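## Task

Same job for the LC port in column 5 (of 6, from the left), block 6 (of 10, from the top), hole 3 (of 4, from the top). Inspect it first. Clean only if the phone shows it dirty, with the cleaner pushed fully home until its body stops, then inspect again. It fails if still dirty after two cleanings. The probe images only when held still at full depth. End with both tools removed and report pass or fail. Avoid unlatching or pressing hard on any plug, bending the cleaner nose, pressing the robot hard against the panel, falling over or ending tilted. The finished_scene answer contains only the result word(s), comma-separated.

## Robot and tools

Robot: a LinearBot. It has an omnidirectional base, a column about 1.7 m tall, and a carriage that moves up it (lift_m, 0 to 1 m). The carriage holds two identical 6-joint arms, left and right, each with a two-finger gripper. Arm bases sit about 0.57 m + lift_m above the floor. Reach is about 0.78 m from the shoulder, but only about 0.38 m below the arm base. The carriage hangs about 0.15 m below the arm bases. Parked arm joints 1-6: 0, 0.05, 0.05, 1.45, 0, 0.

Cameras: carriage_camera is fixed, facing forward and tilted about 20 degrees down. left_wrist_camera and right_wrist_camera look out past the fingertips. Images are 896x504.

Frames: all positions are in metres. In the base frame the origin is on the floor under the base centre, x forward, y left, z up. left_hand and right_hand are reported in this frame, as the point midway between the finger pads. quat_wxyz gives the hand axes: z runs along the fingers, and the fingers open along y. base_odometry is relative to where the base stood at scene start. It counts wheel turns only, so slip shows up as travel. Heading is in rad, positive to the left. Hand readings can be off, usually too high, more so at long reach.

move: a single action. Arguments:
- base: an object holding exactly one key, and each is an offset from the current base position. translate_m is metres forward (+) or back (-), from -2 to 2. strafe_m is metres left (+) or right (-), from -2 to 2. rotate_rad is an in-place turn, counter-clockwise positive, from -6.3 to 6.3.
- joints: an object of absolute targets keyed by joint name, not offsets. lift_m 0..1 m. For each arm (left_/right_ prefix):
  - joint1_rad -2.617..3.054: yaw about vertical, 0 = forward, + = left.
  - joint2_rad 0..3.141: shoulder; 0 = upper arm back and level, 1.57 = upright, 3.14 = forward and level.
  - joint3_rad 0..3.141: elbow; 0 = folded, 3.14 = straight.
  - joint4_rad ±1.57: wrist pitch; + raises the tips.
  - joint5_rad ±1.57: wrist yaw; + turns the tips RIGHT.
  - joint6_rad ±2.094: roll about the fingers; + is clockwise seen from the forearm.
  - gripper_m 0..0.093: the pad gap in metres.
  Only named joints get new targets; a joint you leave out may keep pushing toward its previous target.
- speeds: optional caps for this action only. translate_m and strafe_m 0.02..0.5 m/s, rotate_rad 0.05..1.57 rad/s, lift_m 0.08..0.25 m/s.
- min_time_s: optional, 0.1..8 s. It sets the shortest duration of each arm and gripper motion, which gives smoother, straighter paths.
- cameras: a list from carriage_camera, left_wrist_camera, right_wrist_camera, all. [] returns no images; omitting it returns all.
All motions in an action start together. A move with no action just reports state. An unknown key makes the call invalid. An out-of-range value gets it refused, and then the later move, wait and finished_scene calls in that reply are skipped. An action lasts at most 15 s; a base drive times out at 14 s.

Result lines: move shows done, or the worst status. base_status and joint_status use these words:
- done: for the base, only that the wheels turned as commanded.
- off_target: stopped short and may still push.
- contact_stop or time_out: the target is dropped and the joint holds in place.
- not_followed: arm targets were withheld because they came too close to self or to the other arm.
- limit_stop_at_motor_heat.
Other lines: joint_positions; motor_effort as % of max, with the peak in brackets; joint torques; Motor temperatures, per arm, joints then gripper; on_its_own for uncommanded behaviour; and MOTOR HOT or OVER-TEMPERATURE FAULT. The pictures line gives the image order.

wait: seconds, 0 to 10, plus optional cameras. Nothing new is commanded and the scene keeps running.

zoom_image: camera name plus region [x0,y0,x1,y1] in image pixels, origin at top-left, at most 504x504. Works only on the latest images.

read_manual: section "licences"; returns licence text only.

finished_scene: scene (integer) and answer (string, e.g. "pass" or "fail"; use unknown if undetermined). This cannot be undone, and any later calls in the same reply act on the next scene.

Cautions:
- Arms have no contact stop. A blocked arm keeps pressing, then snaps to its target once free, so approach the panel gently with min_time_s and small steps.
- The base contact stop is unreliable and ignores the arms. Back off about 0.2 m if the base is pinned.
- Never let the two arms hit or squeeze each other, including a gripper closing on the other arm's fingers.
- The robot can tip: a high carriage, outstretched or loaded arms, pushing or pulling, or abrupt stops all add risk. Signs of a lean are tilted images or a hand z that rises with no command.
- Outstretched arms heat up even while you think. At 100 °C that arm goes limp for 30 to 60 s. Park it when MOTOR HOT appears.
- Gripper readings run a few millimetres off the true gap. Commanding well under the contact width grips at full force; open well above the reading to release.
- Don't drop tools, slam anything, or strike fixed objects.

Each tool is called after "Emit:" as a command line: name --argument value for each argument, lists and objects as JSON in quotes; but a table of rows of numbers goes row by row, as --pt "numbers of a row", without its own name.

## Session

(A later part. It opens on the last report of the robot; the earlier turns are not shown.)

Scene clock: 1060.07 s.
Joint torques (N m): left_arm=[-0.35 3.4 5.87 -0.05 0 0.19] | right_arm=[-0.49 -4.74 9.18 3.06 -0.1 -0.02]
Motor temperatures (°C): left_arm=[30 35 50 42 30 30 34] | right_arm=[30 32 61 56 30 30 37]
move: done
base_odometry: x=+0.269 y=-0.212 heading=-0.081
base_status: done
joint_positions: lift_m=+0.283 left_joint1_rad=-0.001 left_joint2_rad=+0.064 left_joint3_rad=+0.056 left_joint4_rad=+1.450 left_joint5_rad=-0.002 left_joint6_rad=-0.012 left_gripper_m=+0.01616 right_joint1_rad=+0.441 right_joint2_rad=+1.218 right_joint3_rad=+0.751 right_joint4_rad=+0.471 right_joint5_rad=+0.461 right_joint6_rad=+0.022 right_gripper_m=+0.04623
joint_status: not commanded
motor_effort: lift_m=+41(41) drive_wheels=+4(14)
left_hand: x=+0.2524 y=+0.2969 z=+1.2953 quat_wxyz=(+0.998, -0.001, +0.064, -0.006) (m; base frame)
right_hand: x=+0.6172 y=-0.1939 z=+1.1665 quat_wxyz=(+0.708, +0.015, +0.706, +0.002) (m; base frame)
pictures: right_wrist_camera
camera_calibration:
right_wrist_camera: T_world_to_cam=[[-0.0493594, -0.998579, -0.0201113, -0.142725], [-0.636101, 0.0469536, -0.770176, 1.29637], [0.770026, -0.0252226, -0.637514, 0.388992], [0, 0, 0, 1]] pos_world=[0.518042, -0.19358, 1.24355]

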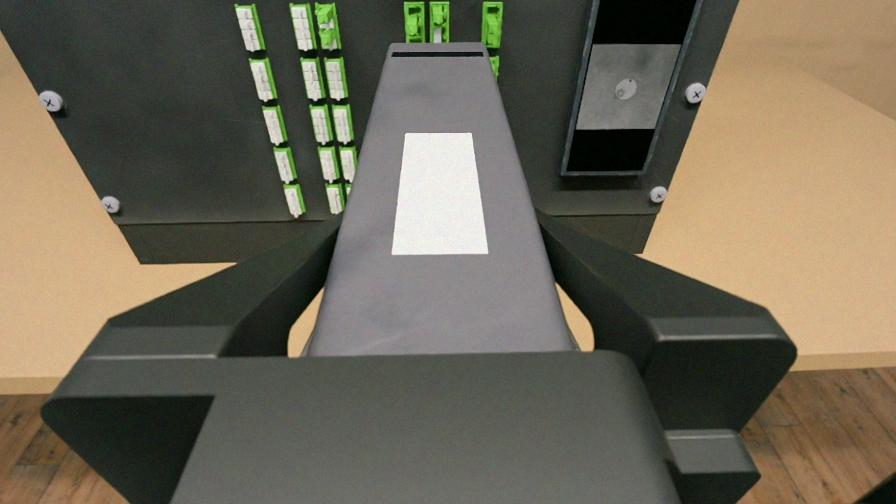

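Emit:
move --base '{"translate_m": 0.004}' --speeds '{"translate_m": 0.02}' --cameras '["right_wrist_camera"]'

Emit:
zoom_image --camera "right_wrist_camera" --region '[420, 0, 460, 48]'

Emit:
move --base '{"translate_m": 0.004}' --speeds '{"translate_m": 0.02}' --cameras '["right_wrist_camera"]'

Emit:
zoom_image --camera "right_wrist_camera" --region '[420, 0, 460, 48]'

Emit:
zoom_image --camera "right_wrist_camera" --region '[565, 10, 705, 150]'

Scene clock: 1064.67 s.
Joint torques (N m): left_arm=[-0.31 3.45 5.93 -0.04 0 0.18] | right_arm=[-1.21 -3.92 9.18 3.22 -0.24 -0.02]
Motor temperatures (°C): left_arm=[30 35 50 42 30 30 34] | right_arm=[30 32 61 56 30 30 37]
move: done
base_odometry: x=+0.273 y=-0.212 heading=-0.081
base_status: done
joint_positions: lift_m=+0.283 left_joint1_rad=-0.001 left_joint2_rad=+0.064 left_joint3_rad=+0.056 left_joint4_rad=+1.450 left_joint5_rad=-0.002 left_joint6_rad=-0.012 left_gripper_m=+0.01616 right_joint1_rad=+0.449 right_joint2_rad=+1.210 right_joint3_rad=+0.751 right_joint4_rad=+0.459 right_joint5_rad=+0.476 right_joint6_rad=+0.024 right_gripper_m=+0.04623
joint_status: not commanded
motor_effort: lift_m=+40(41) drive_wheels=+5(13)
left_hand: x=+0.2523 y=+0.2969 z=+1.2953 quat_wxyz=(+0.998, -0.001, +0.064, -0.006) (m; base frame)
right_hand: x=+0.6150 y=-0.1943 z=+1.1669 quat_wxyz=(+0.707, +0.018, +0.707, -0.001) (m; base frame)
pictures: right_wrist_camera
camera_calibration:
right_wrist_camera: T_world_to_cam=[[-0.0573719, -0.998163, -0.0194626, -0.138999], [-0.638362, 0.0516663, -0.768, 1.29505], [0.767595, -0.0316374, -0.640154, 0.394205], [0, 0, 0, 1]] pos_world=[0.516149, -0.193183, 1.24425]

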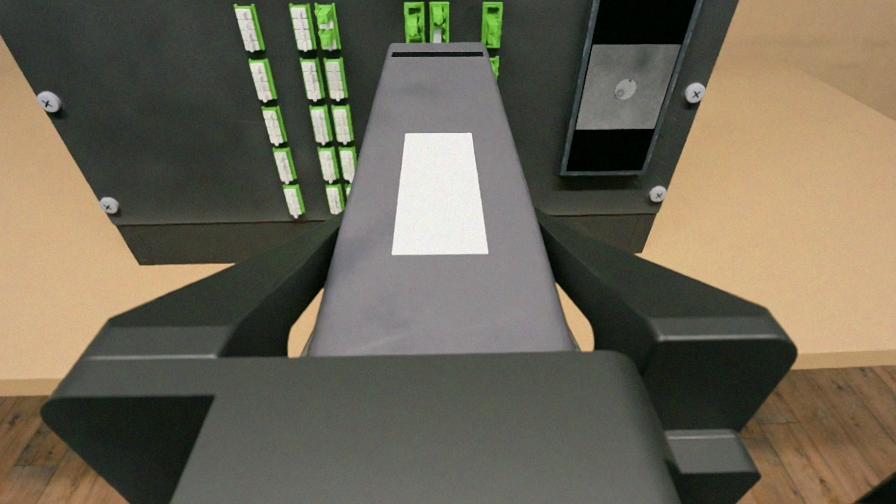

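Scaled by 10.500 from the camera's 896x504 image, which has a finer 1280x720 frame.

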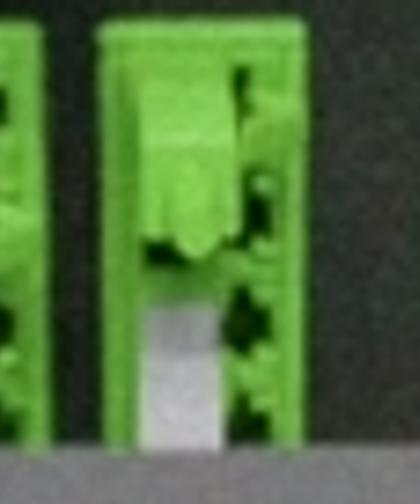

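Scene clock: 1065.23 s.
Joint torques (N m): left_arm=[-0.35 3.41 5.83 -0.06 0 0.17] | right_arm=[-1.8 -2.43 9.35 3.47 -0.36 -0.05]
Motor temperatures (°C): left_arm=[30 35 50 42 30 30 34] | right_arm=[30 32 61 56 30 30 37]
move: done
base_odometry: x=+0.277 y=-0.212 heading=-0.080
base_status: done
joint_positions: lift_m=+0.283 left_joint1_rad=-0.001 left_joint2_rad=+0.064 left_joint3_rad=+0.056 left_joint4_rad=+1.450 left_joint5_rad=-0.002 left_joint6_rad=-0.012 left_gripper_m=+0.01616 right_joint1_rad=+0.455 right_joint2_rad=+1.195 right_joint3_rad=+0.751 right_joint4_rad=+0.440 right_joint5_rad=+0.484 right_joint6_rad=+0.026 right_gripper_m=+0.04623
joint_status: not commanded
motor_effort: lift_m=+42(42) drive_wheels=+6(16)
left_hand: x=+0.2523 y=+0.2969 z=+1.2953 quat_wxyz=(+0.998, -0.001, +0.064, -0.006) (m; base frame)
right_hand: x=+0.6116 y=-0.1943 z=+1.1681 quat_wxyz=(+0.706, +0.019, +0.708, -0.002) (m; base frame)
pictures: right_wrist_camera
camera_calibration:
right_wrist_camera: T_world_to_cam=[[-0.0589794, -0.998068, -0.0195358, -0.138007], [-0.641374, 0.0528828, -0.765404, 1.2929], [0.764958, -0.0326133, -0.643254, 0.40256], [0, 0, 0, 1]] pos_world=[0.513154, -0.192984, 1.24585]

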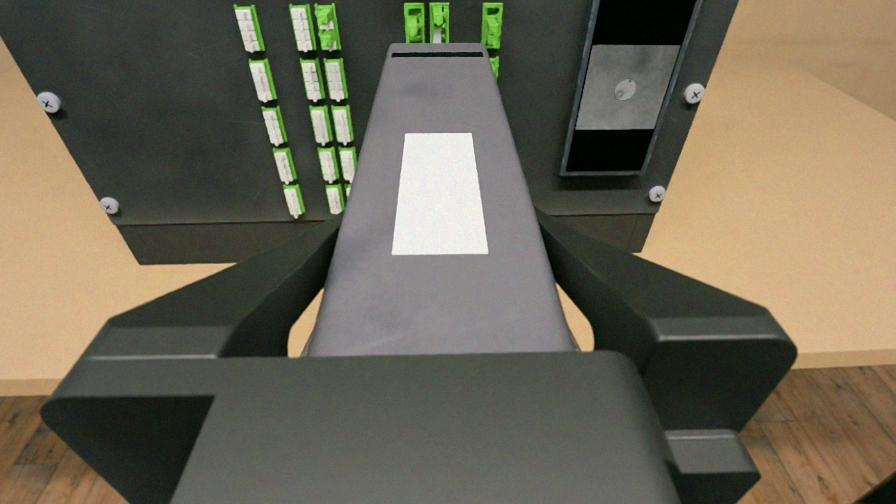

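Scaled by 10.500 from the camera's 896x504 image, which has a finer 1280x720 frame.

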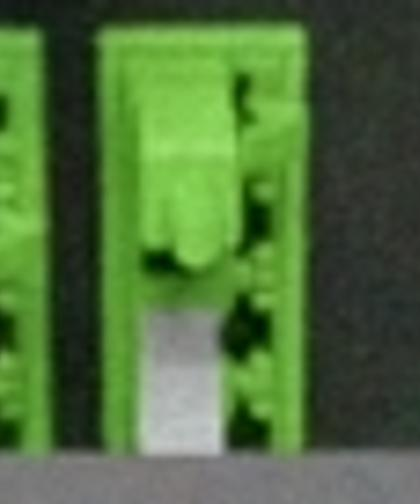

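Scaled by 3.600 from the camera's 896x504 image, which has a finer 1280x720 frame.

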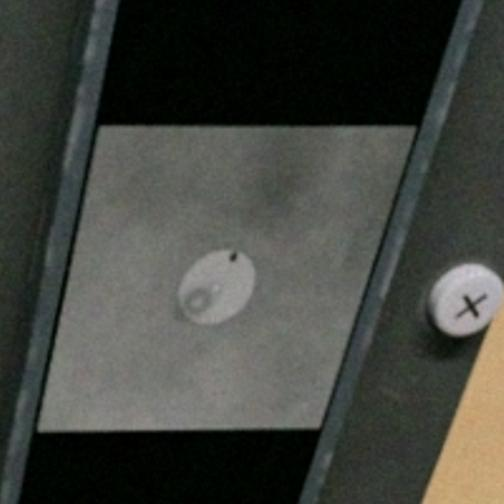

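Emit:
move --base '{"translate_m": -0.009}' --joints '{"right_joint4_rad": 0.545, "right_joint5_rad": 0.462, "right_joint1_rad": 0.436}' --speeds '{"translate_m": 0.03}' --cameras '["right_wrist_camera"]'

Emit:
zoom_image --camera "right_wrist_camera" --region '[420, 0, 460, 48]'

Emit:
move --base '{"translate_m": 0.003}' --speeds '{"translate_m": 0.02}' --cameras '["right_wrist_camera"]'

Emit:
zoom_image --camera "right_wrist_camera" --region '[420, 0, 460, 48]'

Scene clock: 1069.20 s.
Joint torques (N m): left_arm=[-0.35 3.43 5.86 -0.04 -0.01 0.17] | right_arm=[-0.42 -5.18 9.05 3.2 -0.04 -0.04]
Motor temperatures (°C): left_arm=[30 35 50 41 30 30 34] | right_arm=[30 32 61 58 30 30 37]
move: off_target
base_odometry: x=+0.268 y=-0.211 heading=-0.081
base_status: done
joint_positions: lift_m=+0.283 left_joint1_rad=-0.001 left_joint2_rad=+0.064 left_joint3_rad=+0.056 left_joint4_rad=+1.450 left_joint5_rad=-0.002 left_joint6_rad=-0.012 left_gripper_m=+0.01616 right_joint1_rad=+0.440 right_joint2_rad=+1.221 right_joint3_rad=+0.751 right_joint4_rad=+0.476 right_joint5_rad=+0.461 right_joint6_rad=+0.026 right_gripper_m=+0.04623
joint_status: right_joint4_rad off_target (ended at +0.477, target +0.545); the others done
motor_effort: lift_m=+41(41) drive_wheels=+3(7)
left_hand: x=+0.2523 y=+0.2969 z=+1.2953 quat_wxyz=(+0.998, -0.001, +0.064, -0.006) (m; base frame)
right_hand: x=+0.6179 y=-0.1942 z=+1.1665 quat_wxyz=(+0.709, +0.017, +0.705, +0.003) (m; base frame)
pictures: right_wrist_camera
camera_calibration:
right_wrist_camera: T_world_to_cam=[[-0.0507648, -0.998412, -0.024418, -0.136991], [-0.634664, 0.0511284, -0.771095, 1.29775], [0.771119, -0.0236473, -0.636252, 0.3865], [0, 0, 0, 1]] pos_world=[0.518641, -0.193985, 1.24325]

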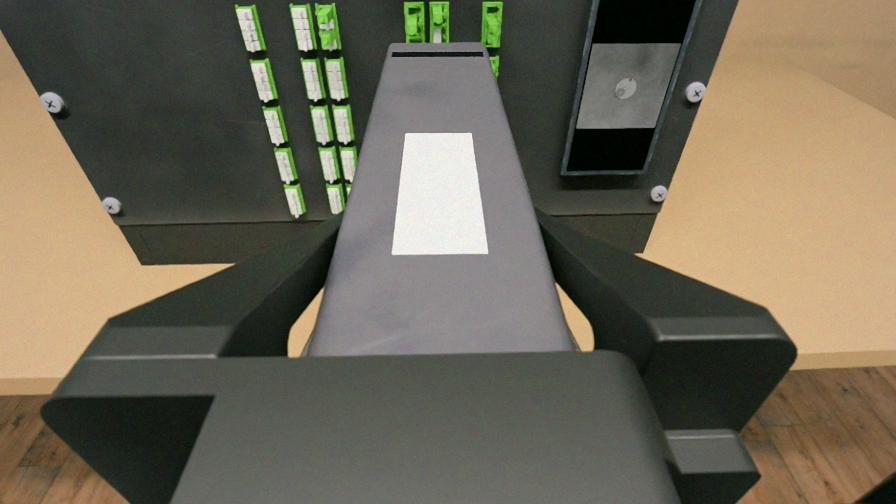

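Scaled by 10.500 from the camera's 896x504 image, which has a finer 1280x720 frame.

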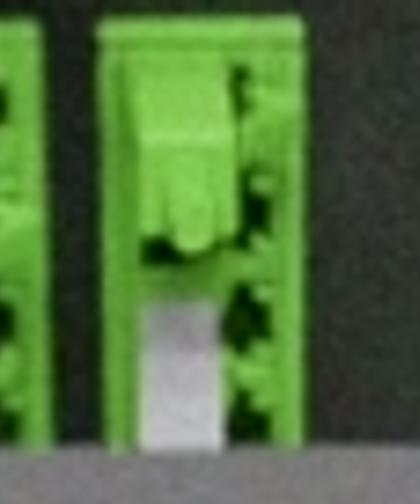

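Scene clock: 1069.73 s.
Joint torques (N m): left_arm=[-0.34 3.37 5.89 -0.02 -0.02 0.18] | right_arm=[-0.76 -4.92 9.21 3.22 -0.13 -0.04]
Motor temperatures (°C): left_arm=[30 35 50 41 30 30 34] | right_arm=[30 32 61 58 30 30 37]
move: done
base_odometry: x=+0.271 y=-0.212 heading=-0.081
base_status: done
joint_positions: lift_m=+0.283 left_joint1_rad=-0.001 left_joint2_rad=+0.064 left_joint3_rad=+0.056 left_joint4_rad=+1.450 left_joint5_rad=-0.002 left_joint6_rad=-0.012 left_gripper_m=+0.01616 right_joint1_rad=+0.444 right_joint2_rad=+1.220 right_joint3_rad=+0.751 right_joint4_rad=+0.474 right_joint5_rad=+0.471 right_joint6_rad=+0.026 right_gripper_m=+0.04623
joint_status: not commanded
motor_effort: lift_m=+41(42) drive_wheels=+3(12)
left_hand: x=+0.2524 y=+0.2969 z=+1.2953 quat_wxyz=(+0.998, -0.001, +0.064, -0.006) (m; base frame)
right_hand: x=+0.6172 y=-0.1945 z=+1.1664 quat_wxyz=(+0.709, +0.020, +0.705, +0.000) (m; base frame)
pictures: right_wrist_camera
camera_calibration:
right_wrist_camera: T_world_to_cam=[[-0.057287, -0.998068, -0.0240574, -0.133725], [-0.634866, 0.0550159, -0.770661, 1.29775], [0.770496, -0.0288757, -0.636791, 0.387011], [0, 0, 0, 1]] pos_world=[0.518044, -0.193688, 1.24335]

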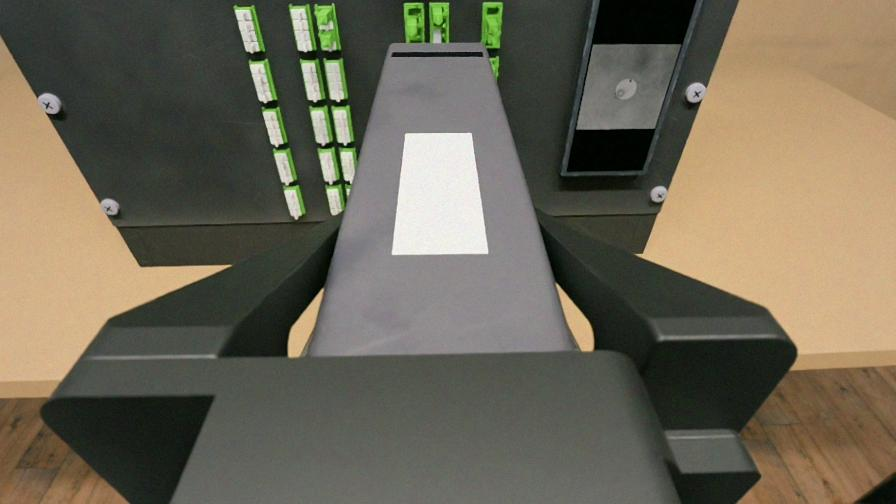

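Scaled by 10.500 from the camera's 896x504 image, which has a finer 1280x720 frame.

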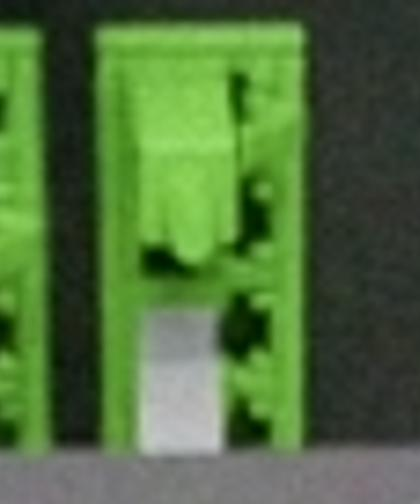

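Emit:
move --base '{"translate_m": -0.004}' --joints '{"right_joint6_rad": 0.004, "right_joint5_rad": 0.4657, "right_joint1_rad": 0.436, "lift_m": 0.281}' --speeds '{"translate_m": 0.03}' --cameras '[]'

Emit:
move --base '{"translate_m": 0.004}' --joints '{"right_joint1_rad": 0.430}' --speeds '{"translate_m": 0.02}' --cameras '["right_wrist_camera"]'

Emit:
zoom_image --camera "right_wrist_camera" --region '[420, 0, 460, 48]'

Emit:
move --base '{"translate_m": 0.003}' --speeds '{"translate_m": 0.02}' --cameras '["right_wrist_camera"]'

Emit:
zoom_image --camera "right_wrist_camera" --region '[420, 0, 460, 48]'

Scene clock: 1075.43 s.
Joint torques (N m): left_arm=[-0.34 3.3 5.98 -0.04 0 0.18] | right_arm=[-0.29 -5.42 8.8 3.13 0.06 -0.17]
Motor temperatures (°C): left_arm=[30 35 50 41 30 30 34] | right_arm=[30 32 61 58 30 30 37]
move: done
base_odometry: x=+0.267 y=-0.211 heading=-0.081
base_status: done
joint_positions: lift_m=+0.281 left_joint1_rad=-0.001 left_joint2_rad=+0.064 left_joint3_rad=+0.055 left_joint4_rad=+1.450 left_joint5_rad=-0.002 left_joint6_rad=-0.012 left_gripper_m=+0.01616 right_joint1_rad=+0.439 right_joint2_rad=+1.225 right_joint3_rad=+0.754 right_joint4_rad=+0.481 right_joint5_rad=+0.462 right_joint6_rad=+0.015 right_gripper_m=+0.04623
joint_status: all done
motor_effort: lift_m=+36(37) drive_wheels=-1(10)
left_hand: x=+0.2523 y=+0.2969 z=+1.2935 quat_wxyz=(+0.998, -0.001, +0.064, -0.006) (m; base frame)
right_hand: x=+0.6187 y=-0.1942 z=+1.1658 quat_wxyz=(+0.710, +0.015, +0.704, -0.001) (m; base frame)
pictures: none
No camera images: "cameras" was empty.

Scene clock: 1076.00 s.
Joint torques (N m): left_arm=[-0.35 3.38 5.9 -0.05 -0.01 0.18] | right_arm=[-1.11 -5.14 9.01 3.2 -0.06 -0.18]
Motor temperatures (°C): left_arm=[30 35 50 41 30 30 34] | right_arm=[30 32 61 58 30 30 37]
move: done
base_odometry: x=+0.271 y=-0.212 heading=-0.081
base_status: done
joint_positions: lift_m=+0.281 left_joint1_rad=-0.001 left_joint2_rad=+0.064 left_joint3_rad=+0.055 left_joint4_rad=+1.450 left_joint5_rad=-0.002 left_joint6_rad=-0.012 left_gripper_m=+0.01616 right_joint1_rad=+0.441 right_joint2_rad=+1.222 right_joint3_rad=+0.754 right_joint4_rad=+0.476 right_joint5_rad=+0.467 right_joint6_rad=+0.015 right_gripper_m=+0.04623
joint_status: all done
motor_effort: lift_m=+35(36) drive_wheels=+6(11)
left_hand: x=+0.2524 y=+0.2969 z=+1.2935 quat_wxyz=(+0.998, -0.001, +0.064, -0.006) (m; base frame)
right_hand: x=+0.6180 y=-0.1947 z=+1.1658 quat_wxyz=(+0.710, +0.016, +0.704, -0.002) (m; base frame)
pictures: right_wrist_camera
camera_calibration:
right_wrist_camera: T_world_to_cam=[[-0.0557801, -0.998336, -0.0146266, -0.145852], [-0.633321, 0.0467031, -0.772479, 1.29726], [0.771876, -0.0338256, -0.634872, 0.381932], [0, 0, 0, 1]] pos_world=[0.518641, -0.193276, 1.24245]

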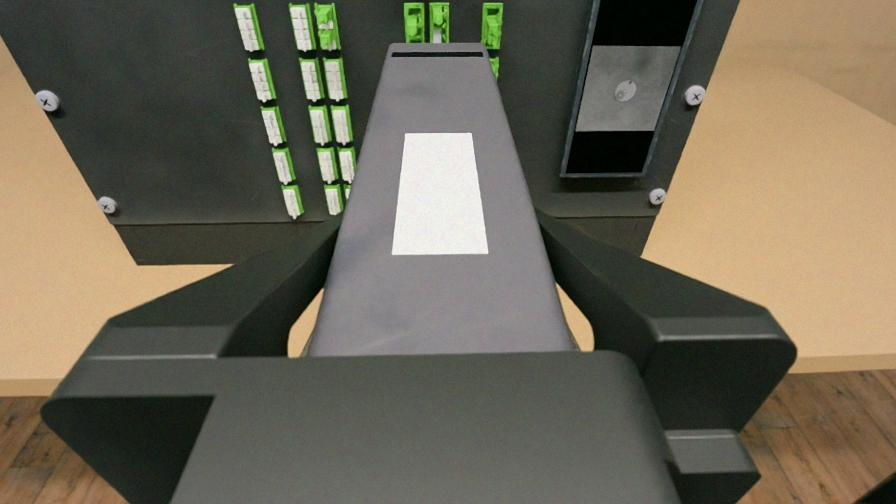

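Scaled by 10.500 from the camera's 896x504 image, which has a finer 1280x720 frame.

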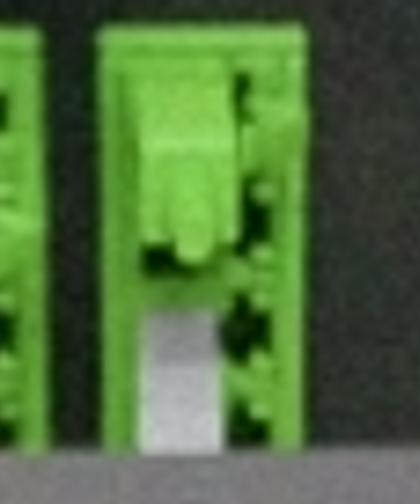

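Scene clock: 1076.60 s.
Joint torques (N m): left_arm=[-0.36 3.41 5.98 -0.04 0 0.17] | right_arm=[-1.42 -3.92 9.05 3.39 -0.12 -0.22]
Motor temperatures (°C): left_arm=[30 35 50 41 30 30 34] | right_arm=[30 32 62 59 30 30 37]
move: done
base_odometry: x=+0.274 y=-0.212 heading=-0.081
base_status: done
joint_positions: lift_m=+0.281 left_joint1_rad=-0.001 left_joint2_rad=+0.064 left_joint3_rad=+0.055 left_joint4_rad=+1.450 left_joint5_rad=-0.002 left_joint6_rad=-0.012 left_gripper_m=+0.01616 right_joint1_rad=+0.447 right_joint2_rad=+1.209 right_joint3_rad=+0.754 right_joint4_rad=+0.460 right_joint5_rad=+0.474 right_joint6_rad=+0.015 right_gripper_m=+0.04623
joint_status: not commanded
motor_effort: lift_m=+35(37) drive_wheels=+3(14)
left_hand: x=+0.2524 y=+0.2969 z=+1.2935 quat_wxyz=(+0.998, -0.001, +0.064, -0.006) (m; base frame)
right_hand: x=+0.6151 y=-0.1946 z=+1.1672 quat_wxyz=(+0.709, +0.016, +0.705, -0.003) (m; base frame)
pictures: right_wrist_camera
camera_calibration:
right_wrist_camera: T_world_to_cam=[[-0.0565052, -0.998312, -0.0134382, -0.146777], [-0.635105, 0.0463263, -0.771035, 1.2959], [0.770356, -0.0350328, -0.636651, 0.387867], [0, 0, 0, 1]] pos_world=[0.515944, -0.192975, 1.24415]

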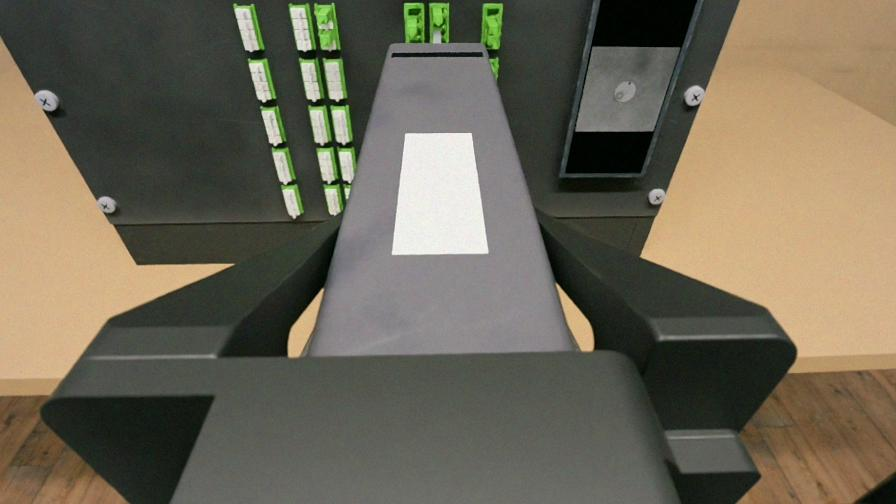

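Scaled by 10.500 from the camera's 896x504 image, which has a finer 1280x720 frame.

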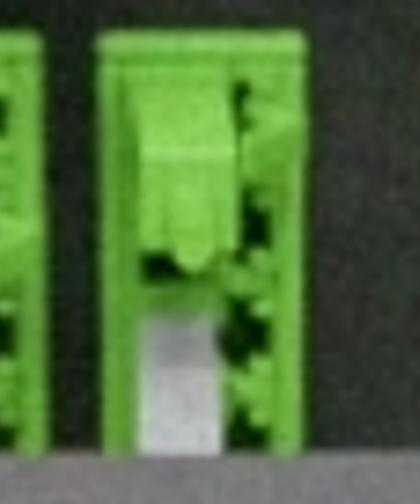

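Emit:
move --base '{"strafe_m": -0.002}' --speeds '{"strafe_m": 0.02}' --cameras '[]'

Emit:
move --base '{"translate_m": 0.003}' --speeds '{"translate_m": 0.02}' --cameras '[]'

Emit:
wait --seconds 1.5 --cameras '["right_wrist_camera"]'

Emit:
zoom_image --camera "right_wrist_camera" --region '[565, 10, 705, 150]'

Emit:
zoom_image --camera "right_wrist_camera" --region '[420, 0, 460, 48]'

Scene clock: 1080.43 s.
Joint torques (N m): left_arm=[-0.43 3.43 5.91 -0.03 -0.01 0.2] | right_arm=[-1.29 -4.07 8.98 3.36 -0.02 -0.18]
Motor temperatures (°C): left_arm=[30 35 49 41 30 30 34] | right_arm=[30 32 62 60 30 30 37]
move: done
base_odometry: x=+0.274 y=-0.214 heading=-0.081
base_status: done
joint_positions: lift_m=+0.281 left_joint1_rad=-0.001 left_joint2_rad=+0.064 left_joint3_rad=+0.055 left_joint4_rad=+1.450 left_joint5_rad=-0.001 left_joint6_rad=-0.012 left_gripper_m=+0.01616 right_joint1_rad=+0.444 right_joint2_rad=+1.210 right_joint3_rad=+0.754 right_joint4_rad=+0.462 right_joint5_rad=+0.466 right_joint6_rad=+0.015 right_gripper_m=+0.04623
joint_status: not commanded
motor_effort: lift_m=+35(36) drive_wheels=+3(3)
left_hand: x=+0.2524 y=+0.2969 z=+1.2935 quat_wxyz=(+0.998, -0.001, +0.064, -0.006) (m; base frame)
right_hand: x=+0.6157 y=-0.1946 z=+1.1672 quat_wxyz=(+0.709, +0.014, +0.705, -0.002) (m; base frame)
pictures: none
No camera images: "cameras" was empty.

Scene clock: 1080.97 s.
Joint torques (N m): left_arm=[-0.36 3.36 5.97 -0.04 -0.01 0.18] | right_arm=[-1.91 -3.49 9.13 3.44 -0.09 -0.2]
Motor temperatures (°C): left_arm=[30 35 49 41 30 30 34] | right_arm=[30 32 62 60 30 30 37]
move: done
base_odometry: x=+0.277 y=-0.214 heading=-0.081
base_status: done
joint_positions: lift_m=+0.281 left_joint1_rad=+0.000 left_joint2_rad=+0.064 left_joint3_rad=+0.055 left_joint4_rad=+1.450 left_joint5_rad=-0.001 left_joint6_rad=-0.012 left_gripper_m=+0.01616 right_joint1_rad=+0.450 right_joint2_rad=+1.204 right_joint3_rad=+0.754 right_joint4_rad=+0.454 right_joint5_rad=+0.474 right_joint6_rad=+0.015 right_gripper_m=+0.04623
joint_status: not commanded
motor_effort: lift_m=+36(36) drive_wheels=+5(12)
left_hand: x=+0.2524 y=+0.2969 z=+1.2935 quat_wxyz=(+0.998, -0.001, +0.064, -0.006) (m; base frame)
right_hand: x=+0.6140 y=-0.1940 z=+1.1675 quat_wxyz=(+0.708, +0.015, +0.706, -0.003) (m; base frame)
pictures: none
No camera images: "cameras" was empty.

Scene clock: 1082.47 s.
Joint torques (N m): left_arm=[-0.38 3.43 5.94 -0.05 -0.01 0.17] | right_arm=[-1.8 -3.33 9.02 3.48 -0.11 -0.19]
Motor temperatures (°C): left_arm=[30 35 49 41 30 30 34] | right_arm=[30 32 62 61 30 30 37]
base_odometry: x=+0.277 y=-0.214 heading=-0.081
base_status: done
joint_positions: lift_m=+0.281 left_joint1_rad=+0.000 left_joint2_rad=+0.064 left_joint3_rad=+0.055 left_joint4_rad=+1.450 left_joint5_rad=-0.001 left_joint6_rad=-0.012 left_gripper_m=+0.01616 right_joint1_rad=+0.450 right_joint2_rad=+1.204 right_joint3_rad=+0.754 right_joint4_rad=+0.454 right_joint5_rad=+0.474 right_joint6_rad=+0.015 right_gripper_m=+0.04623
joint_status: not commanded
motor_effort: lift_m=+36(36) drive_wheels=+5(12)
left_hand: x=+0.2524 y=+0.2969 z=+1.2935 quat_wxyz=(+0.998, -0.001, +0.064, -0.006) (m; base frame)
right_hand: x=+0.6140 y=-0.1940 z=+1.1675 quat_wxyz=(+0.708, +0.015, +0.706, -0.003) (m; base frame)
wait: 1.50 s; at rest by 0.27 s
pictures: right_wrist_camera
camera_calibration:
right_wrist_camera: T_world_to_cam=[[-0.0546987, -0.998425, -0.0124945, -0.148553], [-0.63649, 0.044506, -0.77, 1.29463], [0.769343, -0.0341653, -0.637922, 0.391175], [0, 0, 0, 1]] pos_world=[0.514945, -0.192574, 1.24455]

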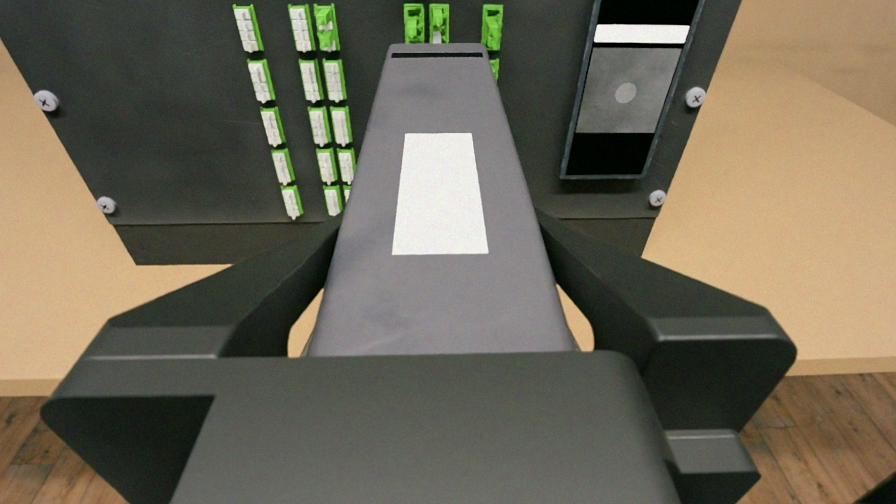

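Scaled by 3.600 from the camera's 896x504 image, which has a finer 1280x720 frame.

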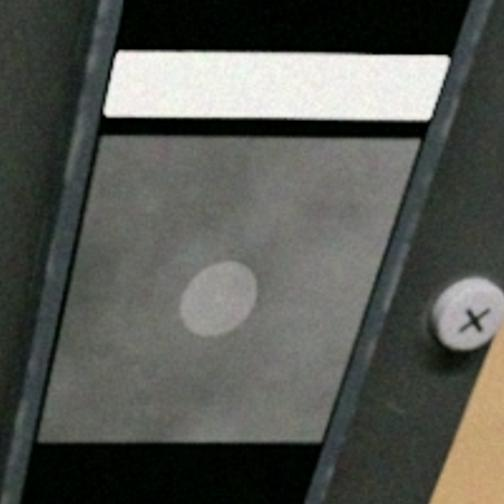

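Scaled by 10.500 from the camera's 896x504 image, which has a finer 1280x720 frame.

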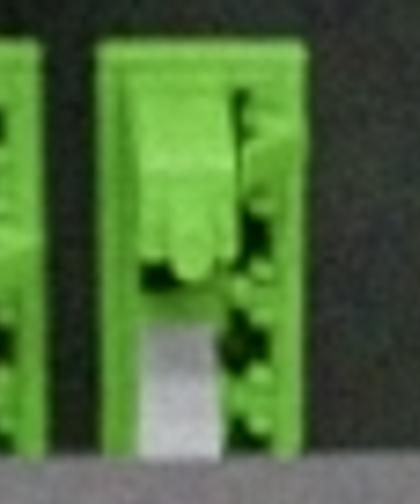

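Emit:
zoom_image --camera "right_wrist_camera" --region '[610, 76, 642, 108]'

Emit:
wait --seconds 1 --cameras '["right_wrist_camera"]'

Emit:
zoom_image --camera "right_wrist_camera" --region '[585, 15, 705, 135]'

Scaled by 15.750 from the camera's 896x504 image, which has a finer 1280x720 frame.

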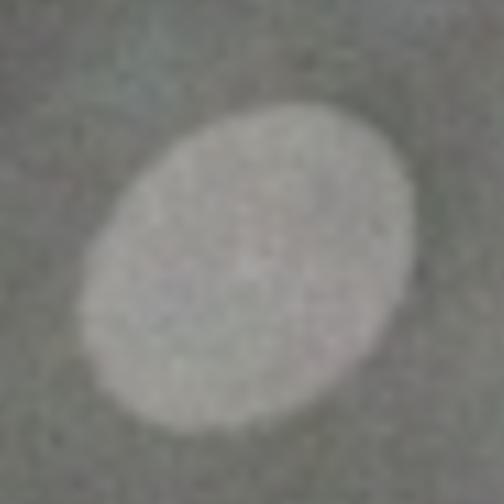

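Scene clock: 1085.90 s.
Joint torques (N m): left_arm=[-0.39 3.43 5.93 -0.05 -0.01 0.17] | right_arm=[-1.81 -3.29 9.05 3.46 -0.13 -0.22]
Motor temperatures (°C): left_arm=[30 35 49 41 30 30 34] | right_arm=[30 32 63 61 30 30 37]
base_odometry: x=+0.277 y=-0.214 heading=-0.081
base_status: done
joint_positions: lift_m=+0.281 left_joint1_rad=+0.000 left_joint2_rad=+0.064 left_joint3_rad=+0.055 left_joint4_rad=+1.450 left_joint5_rad=-0.001 left_joint6_rad=-0.012 left_gripper_m=+0.01616 right_joint1_rad=+0.450 right_joint2_rad=+1.204 right_joint3_rad=+0.754 right_joint4_rad=+0.454 right_joint5_rad=+0.474 right_joint6_rad=+0.015 right_gripper_m=+0.04623
joint_status: not commanded
motor_effort: lift_m=+36(36) drive_wheels=+5(12)
left_hand: x=+0.2524 y=+0.2969 z=+1.2935 quat_wxyz=(+0.998, -0.001, +0.064, -0.006) (m; base frame)
right_hand: x=+0.6140 y=-0.1940 z=+1.1675 quat_wxyz=(+0.708, +0.015, +0.706, -0.003) (m; base frame)
wait: 1.00 s; at rest from the start
pictures: right_wrist_camera
camera_calibration:
right_wrist_camera: T_world_to_cam=[[-0.0546987, -0.998425, -0.0124945, -0.148553], [-0.63649, 0.044506, -0.77, 1.29463], [0.769343, -0.0341653, -0.637922, 0.391175], [0, 0, 0, 1]] pos_world=[0.514945, -0.192574, 1.24455]

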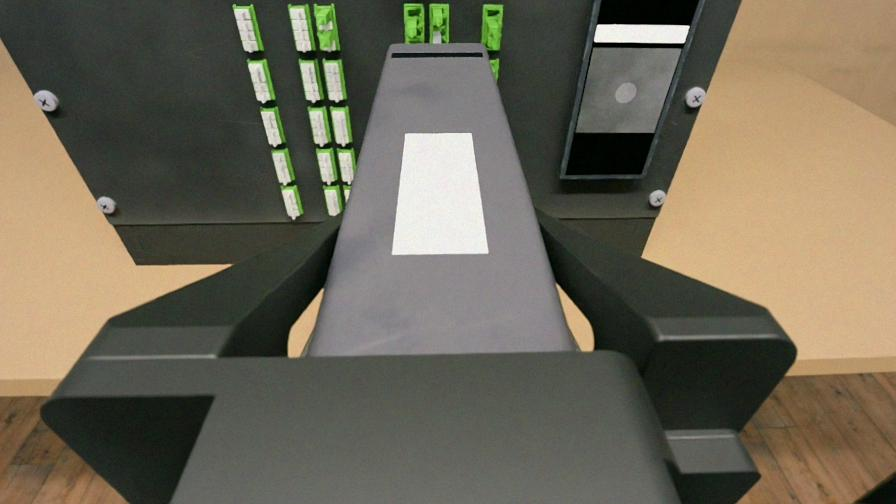

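Scaled by 4.200 from the camera's 896x504 image, which has a finer 1280x720 frame.

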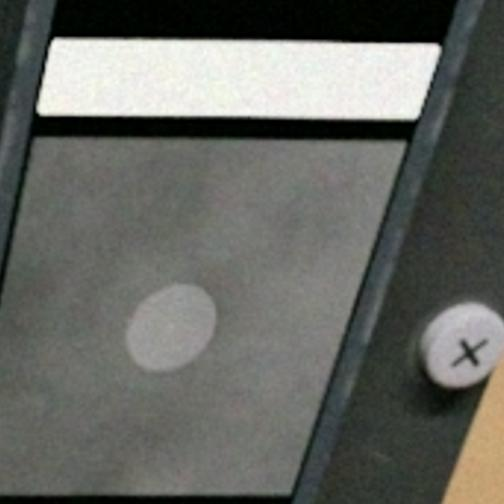

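Clean. Withdraw.

Emit:
move --base '{"translate_m": -0.03}' --speeds '{"translate_m": 0.03}' --cameras '[]'

Emit:
move --base '{"translate_m": -0.12}' --speeds '{"translate_m": 0.15}' --cameras '["right_wrist_camera"]'

Emit:
zoom_image --camera "right_wrist_camera" --region '[400, 0, 650, 140]'

Scene clock: 1089.80 s.
Joint torques (N m): left_arm=[-0.38 3.41 5.94 -0.06 -0.01 0.18] | right_arm=[-0.55 -5.14 9.05 3.05 0.08 -0.16]
Motor temperatures (°C): left_arm=[30 35 49 40 30 30 34] | right_arm=[30 32 63 62 30 30 37]
move: done
base_odometry: x=+0.247 y=-0.212 heading=-0.081
base_status: done
joint_positions: lift_m=+0.281 left_joint1_rad=+0.000 left_joint2_rad=+0.064 left_joint3_rad=+0.055 left_joint4_rad=+1.450 left_joint5_rad=-0.001 left_joint6_rad=-0.012 left_gripper_m=+0.01616 right_joint1_rad=+0.436 right_joint2_rad=+1.220 right_joint3_rad=+0.754 right_joint4_rad=+0.483 right_joint5_rad=+0.457 right_joint6_rad=+0.013 right_gripper_m=+0.04623
joint_status: not commanded
motor_effort: lift_m=+35(37) drive_wheels=+2(9)
left_hand: x=+0.2524 y=+0.2969 z=+1.2935 quat_wxyz=(+0.998, -0.001, +0.064, -0.006) (m; base frame)
right_hand: x=+0.6183 y=-0.1951 z=+1.1679 quat_wxyz=(+0.712, +0.015, +0.702, +0.000) (m; base frame)
pictures: none
No camera images: "cameras" was empty.

Scene clock: 1091.50 s.
Joint torques (N m): left_arm=[-0.38 3.43 5.89 -0.06 -0.01 0.17] | right_arm=[-0.44 -5.14 9.06 3.08 0.04 -0.18]
Motor temperatures (°C): left_arm=[30 35 49 40 30 30 34] | right_arm=[30 32 63 62 30 30 37]
move: done
base_odometry: x=+0.127 y=-0.202 heading=-0.081
base_status: done
joint_positions: lift_m=+0.281 left_joint1_rad=+0.000 left_joint2_rad=+0.064 left_joint3_rad=+0.055 left_joint4_rad=+1.449 left_joint5_rad=-0.001 left_joint6_rad=-0.012 left_gripper_m=+0.01616 right_joint1_rad=+0.435 right_joint2_rad=+1.220 right_joint3_rad=+0.754 right_joint4_rad=+0.485 right_joint5_rad=+0.459 right_joint6_rad=+0.013 right_gripper_m=+0.04623
joint_status: not commanded
motor_effort: lift_m=+36(37) drive_wheels=-1(18)
left_hand: x=+0.2527 y=+0.2969 z=+1.2935 quat_wxyz=(+0.998, -0.001, +0.065, -0.006) (m; base frame)
right_hand: x=+0.6184 y=-0.1957 z=+1.1684 quat_wxyz=(+0.713, +0.016, +0.701, -0.001) (m; base frame)
pictures: right_wrist_camera
camera_calibration:
right_wrist_camera: T_world_to_cam=[[-0.0533997, -0.998426, -0.0171438, -0.145365], [-0.62619, 0.0468545, -0.778261, 1.30189], [0.777839, -0.0308236, -0.627707, 0.371723], [0, 0, 0, 1]] pos_world=[0.518329, -0.194678, 1.24405]

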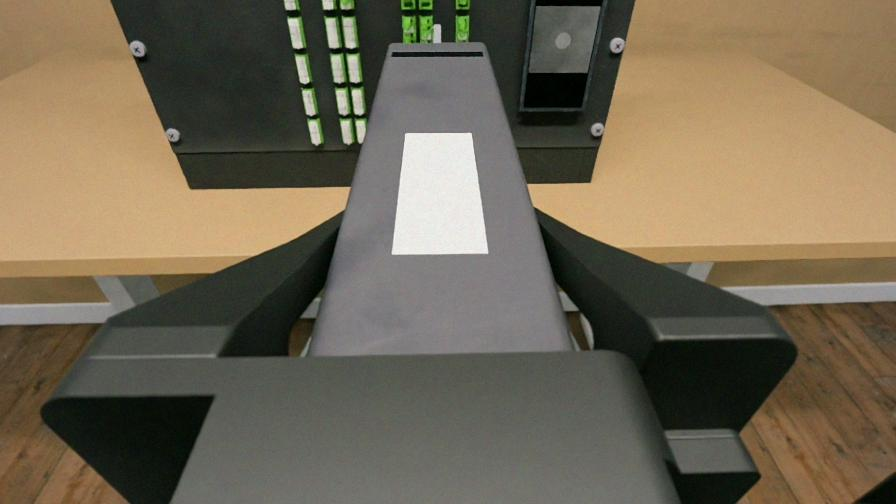

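Scaled by 2.016 from the camera's 896x504 image, which has a finer 1280x720 frame.

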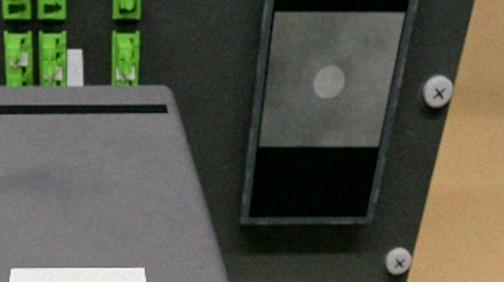

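Emit:
finished_scene --scene 2 --answer "pass"

The scene is finished: the task was done.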